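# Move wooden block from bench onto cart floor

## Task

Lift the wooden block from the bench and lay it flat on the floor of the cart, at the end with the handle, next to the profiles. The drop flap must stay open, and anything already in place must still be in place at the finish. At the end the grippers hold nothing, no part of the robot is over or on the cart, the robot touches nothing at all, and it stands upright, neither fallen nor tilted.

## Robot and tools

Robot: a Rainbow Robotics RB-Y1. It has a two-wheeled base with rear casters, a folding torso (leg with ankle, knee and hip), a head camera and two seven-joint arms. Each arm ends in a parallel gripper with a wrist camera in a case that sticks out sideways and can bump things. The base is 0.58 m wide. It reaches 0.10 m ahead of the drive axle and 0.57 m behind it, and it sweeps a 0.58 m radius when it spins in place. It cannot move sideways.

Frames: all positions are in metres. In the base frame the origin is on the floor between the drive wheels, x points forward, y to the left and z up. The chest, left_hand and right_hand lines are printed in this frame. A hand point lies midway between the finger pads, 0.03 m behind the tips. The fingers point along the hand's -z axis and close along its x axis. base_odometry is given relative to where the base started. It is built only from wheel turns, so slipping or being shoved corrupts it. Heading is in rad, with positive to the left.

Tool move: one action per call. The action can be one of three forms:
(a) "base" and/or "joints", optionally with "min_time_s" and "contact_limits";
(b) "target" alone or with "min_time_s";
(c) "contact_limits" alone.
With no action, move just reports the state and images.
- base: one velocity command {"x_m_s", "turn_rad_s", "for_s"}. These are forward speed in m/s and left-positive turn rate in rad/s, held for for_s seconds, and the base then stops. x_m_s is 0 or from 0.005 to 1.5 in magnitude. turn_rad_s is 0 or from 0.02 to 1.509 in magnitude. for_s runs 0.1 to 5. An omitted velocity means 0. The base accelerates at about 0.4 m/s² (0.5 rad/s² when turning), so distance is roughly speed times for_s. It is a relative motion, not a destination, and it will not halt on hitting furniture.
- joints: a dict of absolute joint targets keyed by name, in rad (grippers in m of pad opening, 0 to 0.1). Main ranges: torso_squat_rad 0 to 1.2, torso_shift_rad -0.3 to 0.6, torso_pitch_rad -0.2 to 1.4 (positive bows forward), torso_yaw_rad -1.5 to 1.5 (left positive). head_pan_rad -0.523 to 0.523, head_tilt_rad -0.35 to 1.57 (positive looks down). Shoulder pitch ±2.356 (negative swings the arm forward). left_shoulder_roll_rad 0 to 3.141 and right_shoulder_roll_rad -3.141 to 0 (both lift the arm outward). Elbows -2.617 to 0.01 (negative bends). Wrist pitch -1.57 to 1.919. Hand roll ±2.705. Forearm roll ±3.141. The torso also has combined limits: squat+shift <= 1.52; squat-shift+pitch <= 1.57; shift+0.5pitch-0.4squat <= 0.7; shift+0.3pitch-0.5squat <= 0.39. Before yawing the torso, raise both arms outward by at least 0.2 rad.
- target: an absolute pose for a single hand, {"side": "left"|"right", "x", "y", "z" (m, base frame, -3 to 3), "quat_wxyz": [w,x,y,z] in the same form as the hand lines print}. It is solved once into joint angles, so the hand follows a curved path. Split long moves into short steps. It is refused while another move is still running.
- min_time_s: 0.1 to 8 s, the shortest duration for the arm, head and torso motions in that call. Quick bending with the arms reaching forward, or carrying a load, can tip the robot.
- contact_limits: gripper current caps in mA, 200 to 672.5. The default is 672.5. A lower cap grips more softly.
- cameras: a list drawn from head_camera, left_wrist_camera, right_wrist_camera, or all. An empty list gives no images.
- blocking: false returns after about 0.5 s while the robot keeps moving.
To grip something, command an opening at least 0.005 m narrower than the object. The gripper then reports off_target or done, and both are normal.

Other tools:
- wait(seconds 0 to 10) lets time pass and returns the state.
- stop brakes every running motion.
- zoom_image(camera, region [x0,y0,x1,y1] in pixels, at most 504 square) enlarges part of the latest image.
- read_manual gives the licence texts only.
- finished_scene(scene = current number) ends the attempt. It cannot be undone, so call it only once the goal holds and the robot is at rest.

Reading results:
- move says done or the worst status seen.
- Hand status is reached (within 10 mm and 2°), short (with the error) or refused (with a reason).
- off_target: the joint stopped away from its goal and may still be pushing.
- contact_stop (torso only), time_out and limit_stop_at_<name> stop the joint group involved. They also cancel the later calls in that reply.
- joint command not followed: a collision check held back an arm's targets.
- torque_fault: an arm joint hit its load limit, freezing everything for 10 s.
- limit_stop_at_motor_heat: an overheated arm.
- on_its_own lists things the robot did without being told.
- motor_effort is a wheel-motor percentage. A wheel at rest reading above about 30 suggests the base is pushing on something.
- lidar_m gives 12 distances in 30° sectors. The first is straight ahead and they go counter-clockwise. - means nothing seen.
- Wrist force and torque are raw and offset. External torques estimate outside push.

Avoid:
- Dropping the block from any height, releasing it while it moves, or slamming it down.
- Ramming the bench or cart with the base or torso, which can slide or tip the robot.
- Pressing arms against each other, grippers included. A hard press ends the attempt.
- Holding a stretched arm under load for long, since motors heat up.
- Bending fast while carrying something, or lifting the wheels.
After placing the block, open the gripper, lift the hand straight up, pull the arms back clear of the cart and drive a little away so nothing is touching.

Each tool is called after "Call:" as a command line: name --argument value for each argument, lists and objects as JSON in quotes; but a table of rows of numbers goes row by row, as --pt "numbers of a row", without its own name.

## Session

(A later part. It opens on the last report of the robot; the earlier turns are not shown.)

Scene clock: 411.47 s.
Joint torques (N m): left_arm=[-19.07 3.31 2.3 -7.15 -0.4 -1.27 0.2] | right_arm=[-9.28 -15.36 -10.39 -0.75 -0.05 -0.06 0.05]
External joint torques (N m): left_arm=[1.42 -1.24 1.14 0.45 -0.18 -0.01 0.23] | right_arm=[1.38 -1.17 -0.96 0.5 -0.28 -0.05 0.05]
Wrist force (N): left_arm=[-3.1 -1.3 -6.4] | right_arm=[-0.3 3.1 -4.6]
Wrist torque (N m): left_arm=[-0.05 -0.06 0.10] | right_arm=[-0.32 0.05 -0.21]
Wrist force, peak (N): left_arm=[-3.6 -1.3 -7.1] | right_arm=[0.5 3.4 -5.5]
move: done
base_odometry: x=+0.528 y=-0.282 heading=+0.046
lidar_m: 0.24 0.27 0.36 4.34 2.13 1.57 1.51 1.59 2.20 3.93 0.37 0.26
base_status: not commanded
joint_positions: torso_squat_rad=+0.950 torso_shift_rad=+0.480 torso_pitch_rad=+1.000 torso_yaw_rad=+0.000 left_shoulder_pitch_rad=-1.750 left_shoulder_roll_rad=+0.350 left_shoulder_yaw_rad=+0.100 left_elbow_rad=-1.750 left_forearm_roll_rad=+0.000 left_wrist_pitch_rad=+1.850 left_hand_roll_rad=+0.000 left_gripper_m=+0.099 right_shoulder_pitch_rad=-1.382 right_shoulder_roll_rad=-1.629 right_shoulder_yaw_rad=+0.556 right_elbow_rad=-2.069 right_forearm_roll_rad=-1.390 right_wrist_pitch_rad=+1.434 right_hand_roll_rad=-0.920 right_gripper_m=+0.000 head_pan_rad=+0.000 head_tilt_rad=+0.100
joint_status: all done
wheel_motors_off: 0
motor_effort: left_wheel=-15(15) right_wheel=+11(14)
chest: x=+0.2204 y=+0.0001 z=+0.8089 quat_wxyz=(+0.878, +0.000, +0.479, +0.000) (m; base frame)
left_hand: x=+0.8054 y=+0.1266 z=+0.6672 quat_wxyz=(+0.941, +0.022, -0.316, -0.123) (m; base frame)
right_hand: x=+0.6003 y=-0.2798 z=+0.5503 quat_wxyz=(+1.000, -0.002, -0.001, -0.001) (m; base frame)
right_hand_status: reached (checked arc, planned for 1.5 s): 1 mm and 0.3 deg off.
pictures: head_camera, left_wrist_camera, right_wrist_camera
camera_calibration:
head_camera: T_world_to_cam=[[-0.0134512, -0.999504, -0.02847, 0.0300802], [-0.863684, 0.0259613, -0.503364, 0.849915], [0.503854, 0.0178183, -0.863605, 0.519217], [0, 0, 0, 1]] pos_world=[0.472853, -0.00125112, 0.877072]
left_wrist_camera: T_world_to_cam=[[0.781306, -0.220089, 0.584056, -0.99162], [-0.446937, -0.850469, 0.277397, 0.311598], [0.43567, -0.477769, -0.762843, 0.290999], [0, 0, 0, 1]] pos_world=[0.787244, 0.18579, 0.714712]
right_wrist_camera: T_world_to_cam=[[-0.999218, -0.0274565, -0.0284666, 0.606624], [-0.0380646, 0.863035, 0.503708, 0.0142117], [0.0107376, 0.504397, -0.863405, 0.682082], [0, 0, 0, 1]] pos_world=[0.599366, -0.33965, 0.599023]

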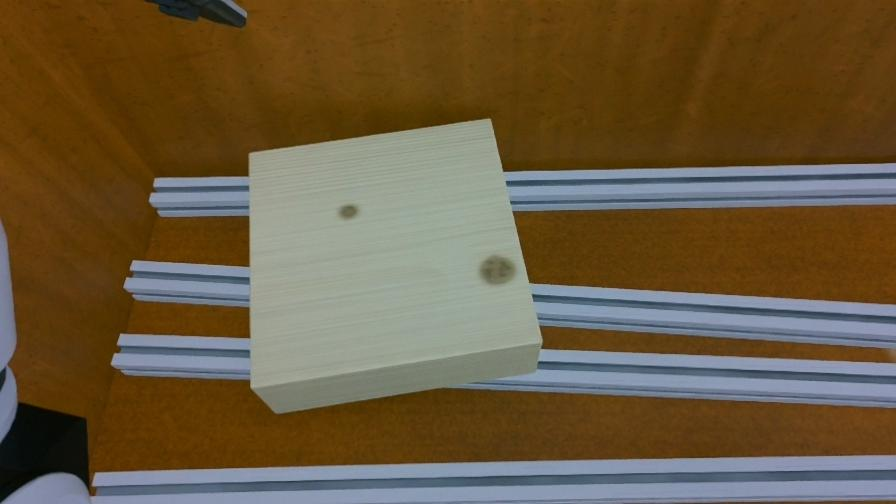

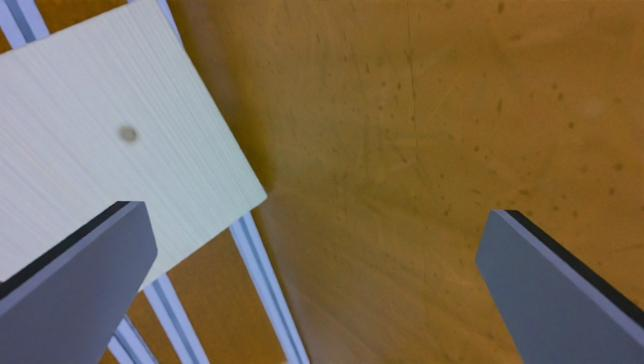

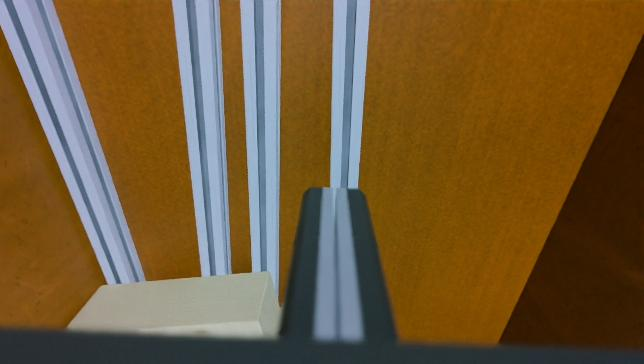

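Call:
move --joints '{"torso_squat_rad": 0.8, "torso_shift_rad": 0.396, "right_shoulder_pitch_rad": -1.75, "right_shoulder_roll_rad": -0.35, "right_shoulder_yaw_rad": -0.1, "right_elbow_rad": -1.75, "right_forearm_roll_rad": 0, "right_wrist_pitch_rad": 1.85, "right_hand_roll_rad": 0, "right_gripper_m": 0.1}' --min_time_s 2

Call:
move --target '{"side": "left", "x": 0.735, "y": 0.165, "z": 0.52, "quat_wxyz": [1, 0, 0, 0]}' --min_time_s 1.5

Call:
move --target '{"side": "left", "x": 0.735, "y": 0.165, "z": 0.5, "quat_wxyz": [1, 0, 0, 0]}' --min_time_s 1

Call:
move --target '{"side": "left", "x": 0.735, "y": 0.11, "z": 0.5, "quat_wxyz": [1, 0, 0, 0]}' --min_time_s 1 --cameras '["all"]'

Scene clock: 424.43 s.
Joint torques (N m): left_arm=[-19.16 3.3 2.32 -7.38 -0.39 -1.38 0.27] | right_arm=[-21.79 -3.24 -2.24 -7.27 0.14 -1.21 -0.08]
External joint torques (N m): left_arm=[1.33 -1.26 1.16 0.21 -0.17 -0.12 0.3] | right_arm=[-1.71 1.52 -1.35 -0.07 -0.23 -0.04 -0.11]
Wrist force (N): left_arm=[-3.1 -1.5 -6.8] | right_arm=[-3.5 3.7 -3.8]
Wrist torque (N m): left_arm=[0.02 -0.04 0.17] | right_arm=[-0.42 -0.12 -0.25]
Wrist force, peak (N): left_arm=[-3.6 -1.3 -7.3] | right_arm=[-3.2 3.8 -4.1]
move: done
base_odometry: x=+0.528 y=-0.282 heading=+0.046
lidar_m: 0.23 0.26 0.38 4.34 2.13 1.57 1.51 1.58 2.21 3.94 0.36 0.26
base_status: not commanded
joint_positions: torso_squat_rad=+0.800 torso_shift_rad=+0.396 torso_pitch_rad=+1.000 torso_yaw_rad=+0.000 left_shoulder_pitch_rad=-1.750 left_shoulder_roll_rad=+0.350 left_shoulder_yaw_rad=+0.100 left_elbow_rad=-1.750 left_forearm_roll_rad=+0.000 left_wrist_pitch_rad=+1.850 left_hand_roll_rad=+0.000 left_gripper_m=+0.099 right_shoulder_pitch_rad=-1.750 right_shoulder_roll_rad=-0.350 right_shoulder_yaw_rad=-0.100 right_elbow_rad=-1.750 right_forearm_roll_rad=+0.000 right_wrist_pitch_rad=+1.850 right_hand_roll_rad=+0.000 right_gripper_m=+0.099 head_pan_rad=+0.000 head_tilt_rad=+0.100
joint_status: all done
wheel_motors_off: 0
motor_effort: left_wheel=-14(15) right_wheel=+11(14)
chest: x=+0.2205 y=+0.0001 z=+0.8976 quat_wxyz=(+0.878, +0.000, +0.479, +0.000) (m; base frame)
left_hand: x=+0.8054 y=+0.1266 z=+0.7559 quat_wxyz=(+0.941, +0.022, -0.316, -0.123) (m; base frame)
right_hand: x=+0.8054 y=-0.1266 z=+0.7558 quat_wxyz=(+0.941, -0.023, -0.315, +0.123) (m; base frame)
pictures: none

Scene clock: 426.27 s.
Joint torques (N m): left_arm=[-19.53 3.46 1.67 -8.37 0.22 -0.62 0.26] | right_arm=[-21.6 -3.25 -2.4 -7.39 0.2 -1.19 -0.01]
External joint torques (N m): left_arm=[1.03 -2 1.6 0.59 0.2 -0.52 0.26] | right_arm=[-1.52 1.52 -1.51 -0.19 -0.17 -0.02 -0.04]
Wrist force (N): left_arm=[0.5 -0.4 -7.8] | right_arm=[-3.1 3.7 -3.8]
Wrist torque (N m): left_arm=[-0.10 0.20 0.02] | right_arm=[-0.40 -0.07 -0.25]
Wrist force, peak (N): left_arm=[0.9 -0.8 -9.1] | right_arm=[-3.7 4.5 -3.8]
move: done
base_odometry: x=+0.528 y=-0.282 heading=+0.046
lidar_m: 0.24 0.27 0.37 4.34 2.13 1.57 1.50 1.59 2.20 3.94 0.36 0.25
base_status: not commanded
joint_positions: torso_squat_rad=+0.800 torso_shift_rad=+0.396 torso_pitch_rad=+1.000 torso_yaw_rad=+0.000 left_shoulder_pitch_rad=-1.670 left_shoulder_roll_rad=+0.316 left_shoulder_yaw_rad=+0.234 left_elbow_rad=-1.074 left_forearm_roll_rad=+0.017 left_wrist_pitch_rad=+1.729 left_hand_roll_rad=+0.132 left_gripper_m=+0.099 right_shoulder_pitch_rad=-1.750 right_shoulder_roll_rad=-0.350 right_shoulder_yaw_rad=-0.100 right_elbow_rad=-1.750 right_forearm_roll_rad=+0.000 right_wrist_pitch_rad=+1.850 right_hand_roll_rad=+0.000 right_gripper_m=+0.099 head_pan_rad=+0.000 head_tilt_rad=+0.100
joint_status: all done
wheel_motors_off: 0
motor_effort: left_wheel=-14(15) right_wheel=+12(14)
chest: x=+0.2205 y=+0.0001 z=+0.8976 quat_wxyz=(+0.878, +0.000, +0.479, +0.000) (m; base frame)
left_hand: x=+0.7350 y=+0.1651 z=+0.5201 quat_wxyz=(+1.000, +0.000, +0.000, +0.000) (m; base frame)
left_hand_status: reached (checked arc, planned for 1.5 s): 0 mm and 0.0 deg off.
right_hand: x=+0.8054 y=-0.1266 z=+0.7558 quat_wxyz=(+0.941, -0.023, -0.315, +0.123) (m; base frame)
pictures: none

Scene clock: 427.60 s.
Joint torques (N m): left_arm=[-19.32 3.24 1.01 -7.65 0.04 -0.57 -0.18] | right_arm=[-21.52 -3.19 -2.18 -7.4 0.19 -1.21 -0.03]
External joint torques (N m): left_arm=[1.22 -2.22 0.96 1.29 0.02 -0.46 -0.18] | right_arm=[-1.44 1.58 -1.29 -0.2 -0.19 -0.04 -0.05]
Wrist force (N): left_arm=[1.6 -0.9 -7.7] | right_arm=[-3.5 3.3 -3.3]
Wrist torque (N m): left_arm=[-0.02 0.28 0.03] | right_arm=[-0.34 -0.14 -0.24]
Wrist force, peak (N): left_arm=[0.5 -1.0 -8.5] | right_arm=[-3.4 3.7 -4.1]
move: done
base_odometry: x=+0.528 y=-0.282 heading=+0.046
lidar_m: 0.25 0.25 0.38 4.33 2.12 1.57 1.51 1.59 2.22 3.95 0.37 0.26
base_status: not commanded
joint_positions: torso_squat_rad=+0.800 torso_shift_rad=+0.396 torso_pitch_rad=+1.000 torso_yaw_rad=+0.000 left_shoulder_pitch_rad=-1.670 left_shoulder_roll_rad=+0.315 left_shoulder_yaw_rad=+0.234 left_elbow_rad=-0.997 left_forearm_roll_rad=+0.017 left_wrist_pitch_rad=+1.651 left_hand_roll_rad=+0.132 left_gripper_m=+0.099 right_shoulder_pitch_rad=-1.750 right_shoulder_roll_rad=-0.350 right_shoulder_yaw_rad=-0.100 right_elbow_rad=-1.750 right_forearm_roll_rad=+0.000 right_wrist_pitch_rad=+1.850 right_hand_roll_rad=+0.000 right_gripper_m=+0.099 head_pan_rad=+0.000 head_tilt_rad=+0.100
joint_status: all done
wheel_motors_off: 0
motor_effort: left_wheel=-14(15) right_wheel=+11(14)
chest: x=+0.2205 y=+0.0001 z=+0.8976 quat_wxyz=(+0.878, +0.000, +0.479, +0.000) (m; base frame)
left_hand: x=+0.7350 y=+0.1651 z=+0.5002 quat_wxyz=(+1.000, +0.000, +0.000, +0.000) (m; base frame)
left_hand_status: reached (checked arc, planned for 1.0 s): 0 mm and 0.0 deg off.
right_hand: x=+0.8054 y=-0.1266 z=+0.7558 quat_wxyz=(+0.941, -0.023, -0.315, +0.123) (m; base frame)
pictures: none

Scene clock: 428.93 s.
Joint torques (N m): left_arm=[-20.47 2.1 -0.6 -7.47 -0.29 -0.54 0.23] | right_arm=[-21.64 -3 -2.4 -7.44 0.18 -1.08 -0.04]
External joint torques (N m): left_arm=[1.01 -1.51 -0.32 1.44 -0.3 -0.44 0.23] | right_arm=[-1.56 1.77 -1.51 -0.23 -0.19 0.1 -0.07]
Wrist force (N): left_arm=[1.2 -1.0 -7.3] | right_arm=[-2.8 4.1 -3.4]
Wrist torque (N m): left_arm=[-0.01 0.23 0.04] | right_arm=[-0.43 0.00 -0.22]
Wrist force, peak (N): left_arm=[0.8 -0.9 -8.5] | right_arm=[-3.4 4.2 -3.9]
move: done
base_odometry: x=+0.528 y=-0.282 heading=+0.046
lidar_m: 0.24 0.27 0.38 4.34 2.11 1.56 1.51 1.60 2.21 3.94 0.36 0.26
base_status: not commanded
joint_positions: torso_squat_rad=+0.800 torso_shift_rad=+0.396 torso_pitch_rad=+1.000 torso_yaw_rad=+0.000 left_shoulder_pitch_rad=-1.740 left_shoulder_roll_rad=+0.233 left_shoulder_yaw_rad=+0.188 left_elbow_rad=-0.907 left_forearm_roll_rad=-0.024 left_wrist_pitch_rad=+1.611 left_hand_roll_rad=+0.229 left_gripper_m=+0.099 right_shoulder_pitch_rad=-1.750 right_shoulder_roll_rad=-0.350 right_shoulder_yaw_rad=-0.100 right_elbow_rad=-1.750 right_forearm_roll_rad=+0.000 right_wrist_pitch_rad=+1.850 right_hand_roll_rad=+0.000 right_gripper_m=+0.099 head_pan_rad=+0.000 head_tilt_rad=+0.100
joint_status: all done
wheel_motors_off: 0
motor_effort: left_wheel=-15(15) right_wheel=+11(13)
chest: x=+0.2205 y=+0.0001 z=+0.8976 quat_wxyz=(+0.878, +0.000, +0.479, +0.000) (m; base frame)
left_hand: x=+0.7348 y=+0.1101 z=+0.5003 quat_wxyz=(+1.000, +0.000, -0.001, +0.000) (m; base frame)
left_hand_status: reached (checked arc, planned for 1.0 s): 0 mm and 0.1 deg off.
right_hand: x=+0.8054 y=-0.1266 z=+0.7558 quat_wxyz=(+0.941, -0.023, -0.315, +0.123) (m; base frame)
pictures: head_camera, left_wrist_camera, right_wrist_camera
camera_calibration:
head_camera: T_world_to_cam=[[-0.0134512, -0.999504, -0.02847, 0.0326069], [-0.863684, 0.0259613, -0.503364, 0.89465], [0.503854, 0.0178183, -0.863605, 0.595769], [0, 0, 0, 1]] pos_world=[0.472953, -0.00125112, 0.965772]
left_wrist_camera: T_world_to_cam=[[0.999615, 0.0268791, -0.00682116, -0.73463], [0.0270047, -0.887594, 0.459835, -0.123074], [0.00630552, -0.459842, -0.887978, 0.562697], [0, 0, 0, 1]] pos_world=[0.734123, 0.169258, 0.551246]
right_wrist_camera: T_world_to_cam=[[-0.748109, -0.273098, -0.604773, 1.02376], [-0.520394, 0.806946, 0.279337, 0.337187], [0.411733, 0.523694, -0.745802, 0.37054], [0, 0, 0, 1]] pos_world=[0.788787, -0.186555, 0.801301]

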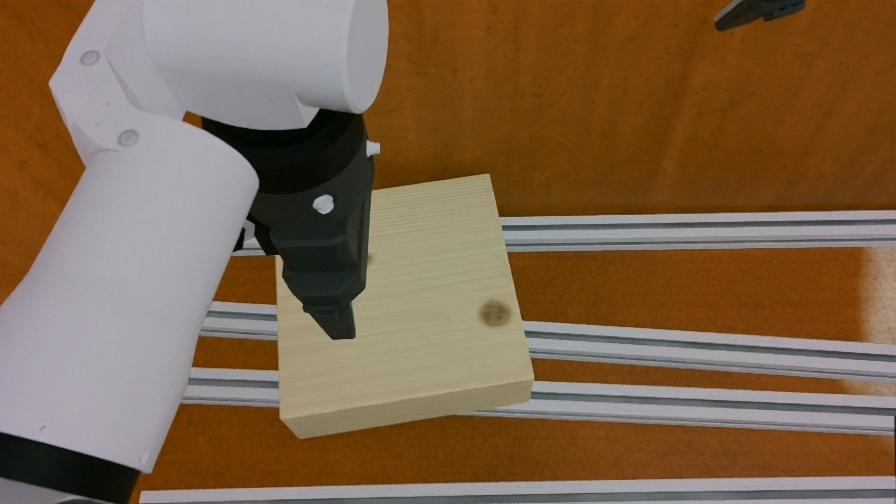

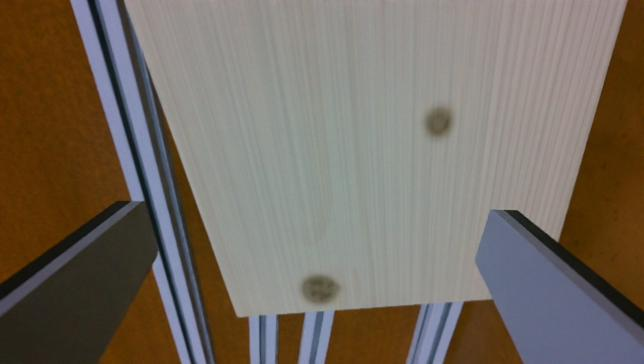

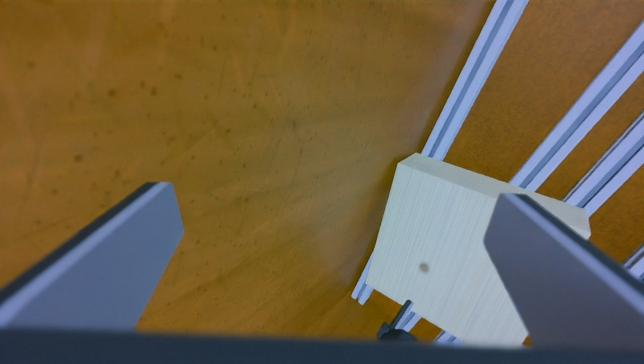

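Call:
move --joints '{"left_shoulder_pitch_rad": -1.638, "left_shoulder_roll_rad": 0.352, "left_shoulder_yaw_rad": 0.255, "left_elbow_rad": -1.038, "left_forearm_roll_rad": 0.036, "left_wrist_pitch_rad": 1.669, "left_hand_roll_rad": 0.088, "right_shoulder_pitch_rad": -1.638, "right_shoulder_roll_rad": -0.352, "right_shoulder_yaw_rad": -0.255, "right_elbow_rad": -1.038, "right_forearm_roll_rad": -0.036, "right_wrist_pitch_rad": 1.669, "right_hand_roll_rad": -0.088}' --min_time_s 2

Call:
move --base '{"turn_rad_s": 0.15, "for_s": 0.913}' --cameras '["all"]'

Scene clock: 435.00 s.
Joint torques (N m): left_arm=[-18.07 5.65 1.99 -9.18 0.35 -0.04 -0.27] | right_arm=[-19.28 -7.71 -1.99 -8.86 -0.13 -0.12 -0.28]
External joint torques (N m): left_arm=[1.97 -0.67 1.74 -0.23 0.34 0.07 -0.27] | right_arm=[0.19 -1.28 -1.94 -0.44 -0.38 -0.07 -0.28]
Wrist force (N): left_arm=[0.6 -1.5 -7.6] | right_arm=[0.1 3.2 -4.8]
Wrist torque (N m): left_arm=[0.06 0.16 0.11] | right_arm=[-0.37 0.12 -0.04]
Wrist force, peak (N): left_arm=[1.2 -0.4 -8.5] | right_arm=[-3.7 4.3 -3.9]
move: done
base_odometry: x=+0.528 y=-0.282 heading=+0.046
lidar_m: 0.24 0.26 0.37 4.33 2.12 1.57 1.51 1.60 2.19 3.95 0.36 0.26
base_status: not commanded
joint_positions: torso_squat_rad=+0.800 torso_shift_rad=+0.396 torso_pitch_rad=+1.000 torso_yaw_rad=+0.000 left_shoulder_pitch_rad=-1.638 left_shoulder_roll_rad=+0.352 left_shoulder_yaw_rad=+0.255 left_elbow_rad=-1.038 left_forearm_roll_rad=+0.036 left_wrist_pitch_rad=+1.669 left_hand_roll_rad=+0.088 left_gripper_m=+0.099 right_shoulder_pitch_rad=-1.638 right_shoulder_roll_rad=-0.352 right_shoulder_yaw_rad=-0.255 right_elbow_rad=-1.038 right_forearm_roll_rad=-0.036 right_wrist_pitch_rad=+1.669 right_hand_roll_rad=-0.088 right_gripper_m=+0.099 head_pan_rad=+0.000 head_tilt_rad=+0.100
joint_status: all done
wheel_motors_off: 0
motor_effort: left_wheel=-14(15) right_wheel=+11(14)
chest: x=+0.2205 y=+0.0001 z=+0.8976 quat_wxyz=(+0.878, +0.000, +0.479, +0.000) (m; base frame)
left_hand: x=+0.7341 y=+0.1899 z=+0.5017 quat_wxyz=(+1.000, +0.001, -0.002, -0.002) (m; base frame)
right_hand: x=+0.7340 y=-0.1897 z=+0.5016 quat_wxyz=(+1.000, -0.001, -0.002, +0.002) (m; base frame)
pictures: none

Scene clock: 436.60 s.
Joint torques (N m): left_arm=[-17.98 7.19 1.69 -8.76 -0.73 -0.18 -0.13] | right_arm=[-19.21 -7.02 -2.14 -8.83 0.15 0 -0.28]
External joint torques (N m): left_arm=[2.06 0.88 1.44 0.19 -0.75 -0.07 -0.13] | right_arm=[0.26 -0.58 -2.09 -0.4 -0.1 0.06 -0.28]
Wrist force (N): left_arm=[0.6 -3.9 -8.3] | right_arm=[0.3 2.6 -5.0]
Wrist torque (N m): left_arm=[0.15 0.19 0.07] | right_arm=[-0.26 0.12 -0.05]
Wrist force, peak (N): left_arm=[0.4 -12.0 -6.8] | right_arm=[0.4 3.2 -5.4]
move: done
base_odometry: x=+0.528 y=-0.282 heading=+0.180
lidar_m: 0.25 0.28 0.45 3.85 1.89 1.52 1.51 1.68 2.58 0.65 0.32 0.26
base_status: done (sent for 0.9 of 0.9 s)
joint_positions: torso_squat_rad=+0.800 torso_shift_rad=+0.396 torso_pitch_rad=+1.000 torso_yaw_rad=+0.000 left_shoulder_pitch_rad=-1.638 left_shoulder_roll_rad=+0.351 left_shoulder_yaw_rad=+0.255 left_elbow_rad=-1.038 left_forearm_roll_rad=+0.036 left_wrist_pitch_rad=+1.669 left_hand_roll_rad=+0.088 left_gripper_m=+0.099 right_shoulder_pitch_rad=-1.638 right_shoulder_roll_rad=-0.352 right_shoulder_yaw_rad=-0.255 right_elbow_rad=-1.038 right_forearm_roll_rad=-0.036 right_wrist_pitch_rad=+1.669 right_hand_roll_rad=-0.088 right_gripper_m=+0.099 head_pan_rad=+0.000 head_tilt_rad=+0.100
joint_status: not commanded
wheel_motors_off: 0
motor_effort: left_wheel=-17(35) right_wheel=+14(31)
chest: x=+0.2205 y=+0.0000 z=+0.8976 quat_wxyz=(+0.878, +0.000, +0.479, +0.000) (m; base frame)
left_hand: x=+0.7341 y=+0.1895 z=+0.5017 quat_wxyz=(+1.000, +0.001, -0.002, -0.002) (m; base frame)
right_hand: x=+0.7340 y=-0.1898 z=+0.5016 quat_wxyz=(+1.000, -0.002, -0.002, +0.002) (m; base frame)
pictures: head_camera, left_wrist_camera, right_wrist_camera
camera_calibration:
head_camera: T_world_to_cam=[[-0.0135873, -0.999503, -0.0284319, 0.032635], [-0.863682, 0.0260596, -0.503362, 0.894647], [0.503853, 0.0177168, -0.863608, 0.595771], [0, 0, 0, 1]] pos_world=[0.472953, -0.00125057, 0.965772]
left_wrist_camera: T_world_to_cam=[[0.999709, 0.0235814, -0.00510436, -0.736344], [0.0233053, -0.889023, 0.457268, -0.049002], [0.00624513, -0.457254, -0.889314, 0.600679], [0, 0, 0, 1]] pos_world=[0.73352, 0.248463, 0.552841]
right_wrist_camera: T_world_to_cam=[[-0.999042, -0.0322246, -0.029593, 0.740711], [-0.0427527, 0.862726, 0.503862, -0.0304975], [0.00929383, 0.504645, -0.863277, 0.594169], [0, 0, 0, 1]] pos_world=[0.733176, -0.249664, 0.550219]

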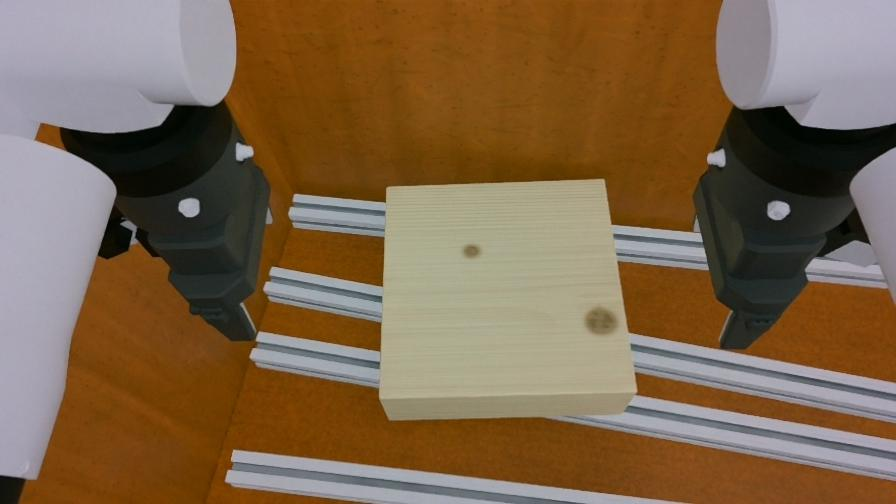

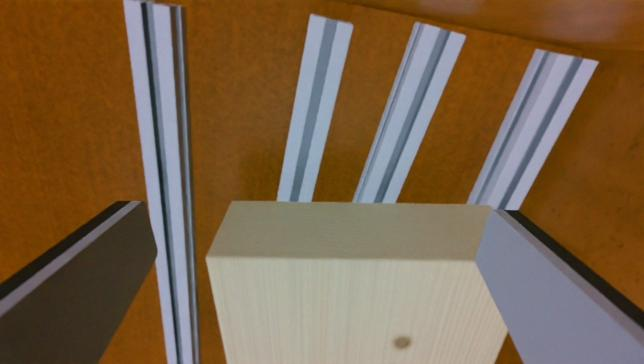

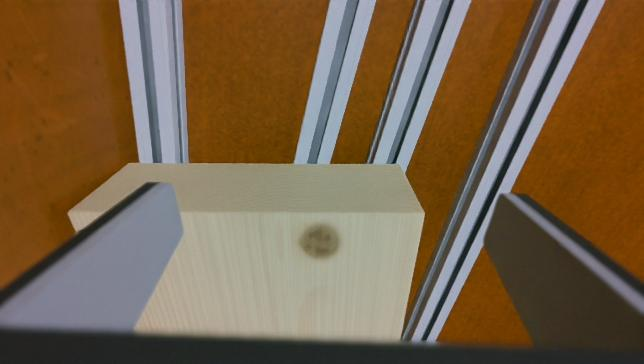

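Call:
move --base '{"turn_rad_s": -0.05, "for_s": 0.33}'

Call:
move --base '{"x_m_s": 0.05, "for_s": 0.75}' --cameras '["all"]'

Scene clock: 440.57 s.
Joint torques (N m): left_arm=[-18.3 5.09 1.68 -8.79 -0.12 -0.11 -0.08] | right_arm=[-19.37 -6.93 -1.82 -8.85 -0.04 0.05 -0.27]
External joint torques (N m): left_arm=[1.74 -1.23 1.42 0.16 -0.13 0.01 -0.08] | right_arm=[0.1 -0.5 -1.77 -0.42 -0.29 0.11 -0.27]
Wrist force (N): left_arm=[1.2 -0.9 -8.0] | right_arm=[0.3 2.7 -4.8]
Wrist torque (N m): left_arm=[-0.01 0.25 0.16] | right_arm=[-0.28 0.10 -0.05]
Wrist force, peak (N): left_arm=[1.1 -4.7 -8.1] | right_arm=[0.8 3.2 -5.8]
move: done
base_odometry: x=+0.528 y=-0.282 heading=+0.162
lidar_m: 0.25 0.28 0.43 4.01 1.91 1.52 1.51 1.67 2.52 0.66 0.33 0.25
base_status: done (sent for 0.33 of 0.33 s)
joint_positions: torso_squat_rad=+0.800 torso_shift_rad=+0.396 torso_pitch_rad=+1.000 torso_yaw_rad=+0.000 left_shoulder_pitch_rad=-1.638 left_shoulder_roll_rad=+0.352 left_shoulder_yaw_rad=+0.255 left_elbow_rad=-1.038 left_forearm_roll_rad=+0.036 left_wrist_pitch_rad=+1.669 left_hand_roll_rad=+0.088 left_gripper_m=+0.099 right_shoulder_pitch_rad=-1.638 right_shoulder_roll_rad=-0.352 right_shoulder_yaw_rad=-0.255 right_elbow_rad=-1.038 right_forearm_roll_rad=-0.036 right_wrist_pitch_rad=+1.669 right_hand_roll_rad=-0.088 right_gripper_m=+0.099 head_pan_rad=+0.000 head_tilt_rad=+0.100
joint_status: not commanded
wheel_motors_off: 0
motor_effort: left_wheel=-7(14) right_wheel=+5(13)
chest: x=+0.2205 y=+0.0001 z=+0.8976 quat_wxyz=(+0.878, +0.000, +0.479, +0.000) (m; base frame)
left_hand: x=+0.7341 y=+0.1899 z=+0.5017 quat_wxyz=(+1.000, +0.001, -0.002, -0.001) (m; base frame)
right_hand: x=+0.7340 y=-0.1898 z=+0.5016 quat_wxyz=(+1.000, -0.002, -0.002, +0.002) (m; base frame)
pictures: none

Scene clock: 441.97 s.
Joint torques (N m): left_arm=[-18.4 5.02 1.91 -8.72 -0.23 -0.22 -0.08] | right_arm=[-19.61 -6.8 -1.82 -8.78 0.01 0.05 -0.25]
External joint torques (N m): left_arm=[1.63 -1.3 1.66 0.23 -0.25 -0.11 -0.08] | right_arm=[-0.14 -0.37 -1.76 -0.36 -0.24 0.11 -0.25]
Wrist force (N): left_arm=[1.0 -1.4 -7.5] | right_arm=[0.8 2.8 -5.0]
Wrist torque (N m): left_arm=[0.02 0.20 0.14] | right_arm=[-0.32 0.19 -0.05]
Wrist force, peak (N): left_arm=[1.2 -1.2 -8.3] | right_arm=[0.8 3.1 -5.7]
move: done
base_odometry: x=+0.566 y=-0.276 heading=+0.162
lidar_m: 0.21 0.24 0.36 4.11 1.96 1.57 1.54 1.71 2.58 0.58 0.28 0.21
base_status: done (sent for 0.77 of 0.77 s)
joint_positions: torso_squat_rad=+0.800 torso_shift_rad=+0.396 torso_pitch_rad=+1.000 torso_yaw_rad=+0.000 left_shoulder_pitch_rad=-1.638 left_shoulder_roll_rad=+0.352 left_shoulder_yaw_rad=+0.255 left_elbow_rad=-1.038 left_forearm_roll_rad=+0.036 left_wrist_pitch_rad=+1.669 left_hand_roll_rad=+0.088 left_gripper_m=+0.099 right_shoulder_pitch_rad=-1.638 right_shoulder_roll_rad=-0.352 right_shoulder_yaw_rad=-0.255 right_elbow_rad=-1.038 right_forearm_roll_rad=-0.036 right_wrist_pitch_rad=+1.669 right_hand_roll_rad=-0.088 right_gripper_m=+0.099 head_pan_rad=+0.000 head_tilt_rad=+0.100
joint_status: not commanded
wheel_motors_off: 0
motor_effort: left_wheel=-3(17) right_wheel=+4(34)
chest: x=+0.2205 y=+0.0001 z=+0.8976 quat_wxyz=(+0.878, +0.000, +0.479, +0.000) (m; base frame)
left_hand: x=+0.7341 y=+0.1899 z=+0.5017 quat_wxyz=(+1.000, +0.001, -0.002, -0.001) (m; base frame)
right_hand: x=+0.7340 y=-0.1898 z=+0.5016 quat_wxyz=(+1.000, -0.002, -0.002, +0.002) (m; base frame)
pictures: head_camera, left_wrist_camera, right_wrist_camera
camera_calibration:
head_camera: T_world_to_cam=[[-0.0135381, -0.999502, -0.0285189, 0.0326954], [-0.863684, 0.0260609, -0.50336, 0.894645], [0.503852, 0.0178167, -0.863606, 0.59577], [0, 0, 0, 1]] pos_world=[0.472953, -0.00125082, 0.965772]
left_wrist_camera: T_world_to_cam=[[0.999701, 0.0239421, -0.00505348, -0.736465], [0.0236065, -0.88928, 0.456753, -0.0485642], [0.00644169, -0.456736, -0.889579, 0.600824], [0, 0, 0, 1]] pos_world=[0.73352, 0.248863, 0.55294]
right_wrist_camera: T_world_to_cam=[[-0.999043, -0.0322743, -0.0295063, 0.740751], [-0.0427518, 0.862723, 0.503866, -0.0304965], [0.00919386, 0.504645, -0.863278, 0.594242], [0, 0, 0, 1]] pos_world=[0.733276, -0.249664, 0.550219]

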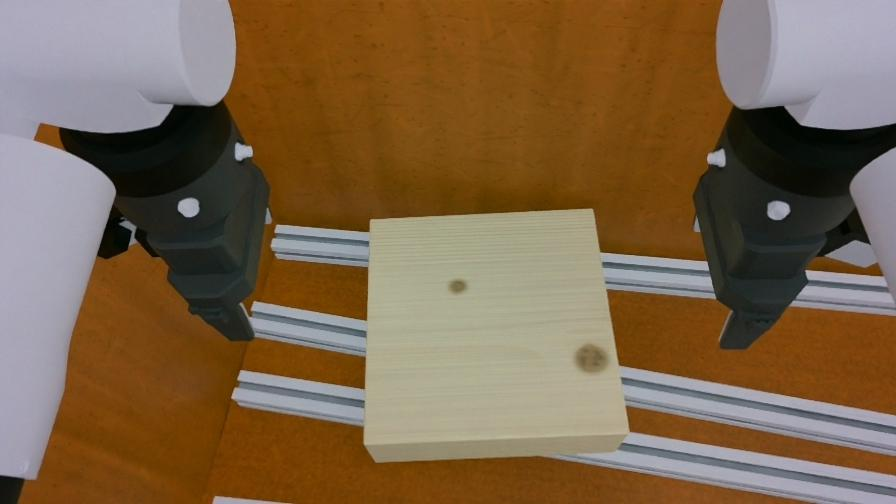

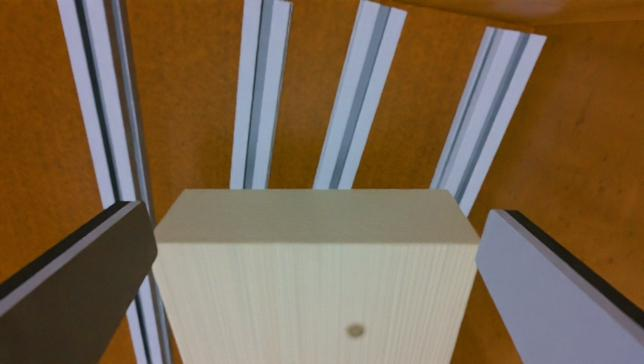

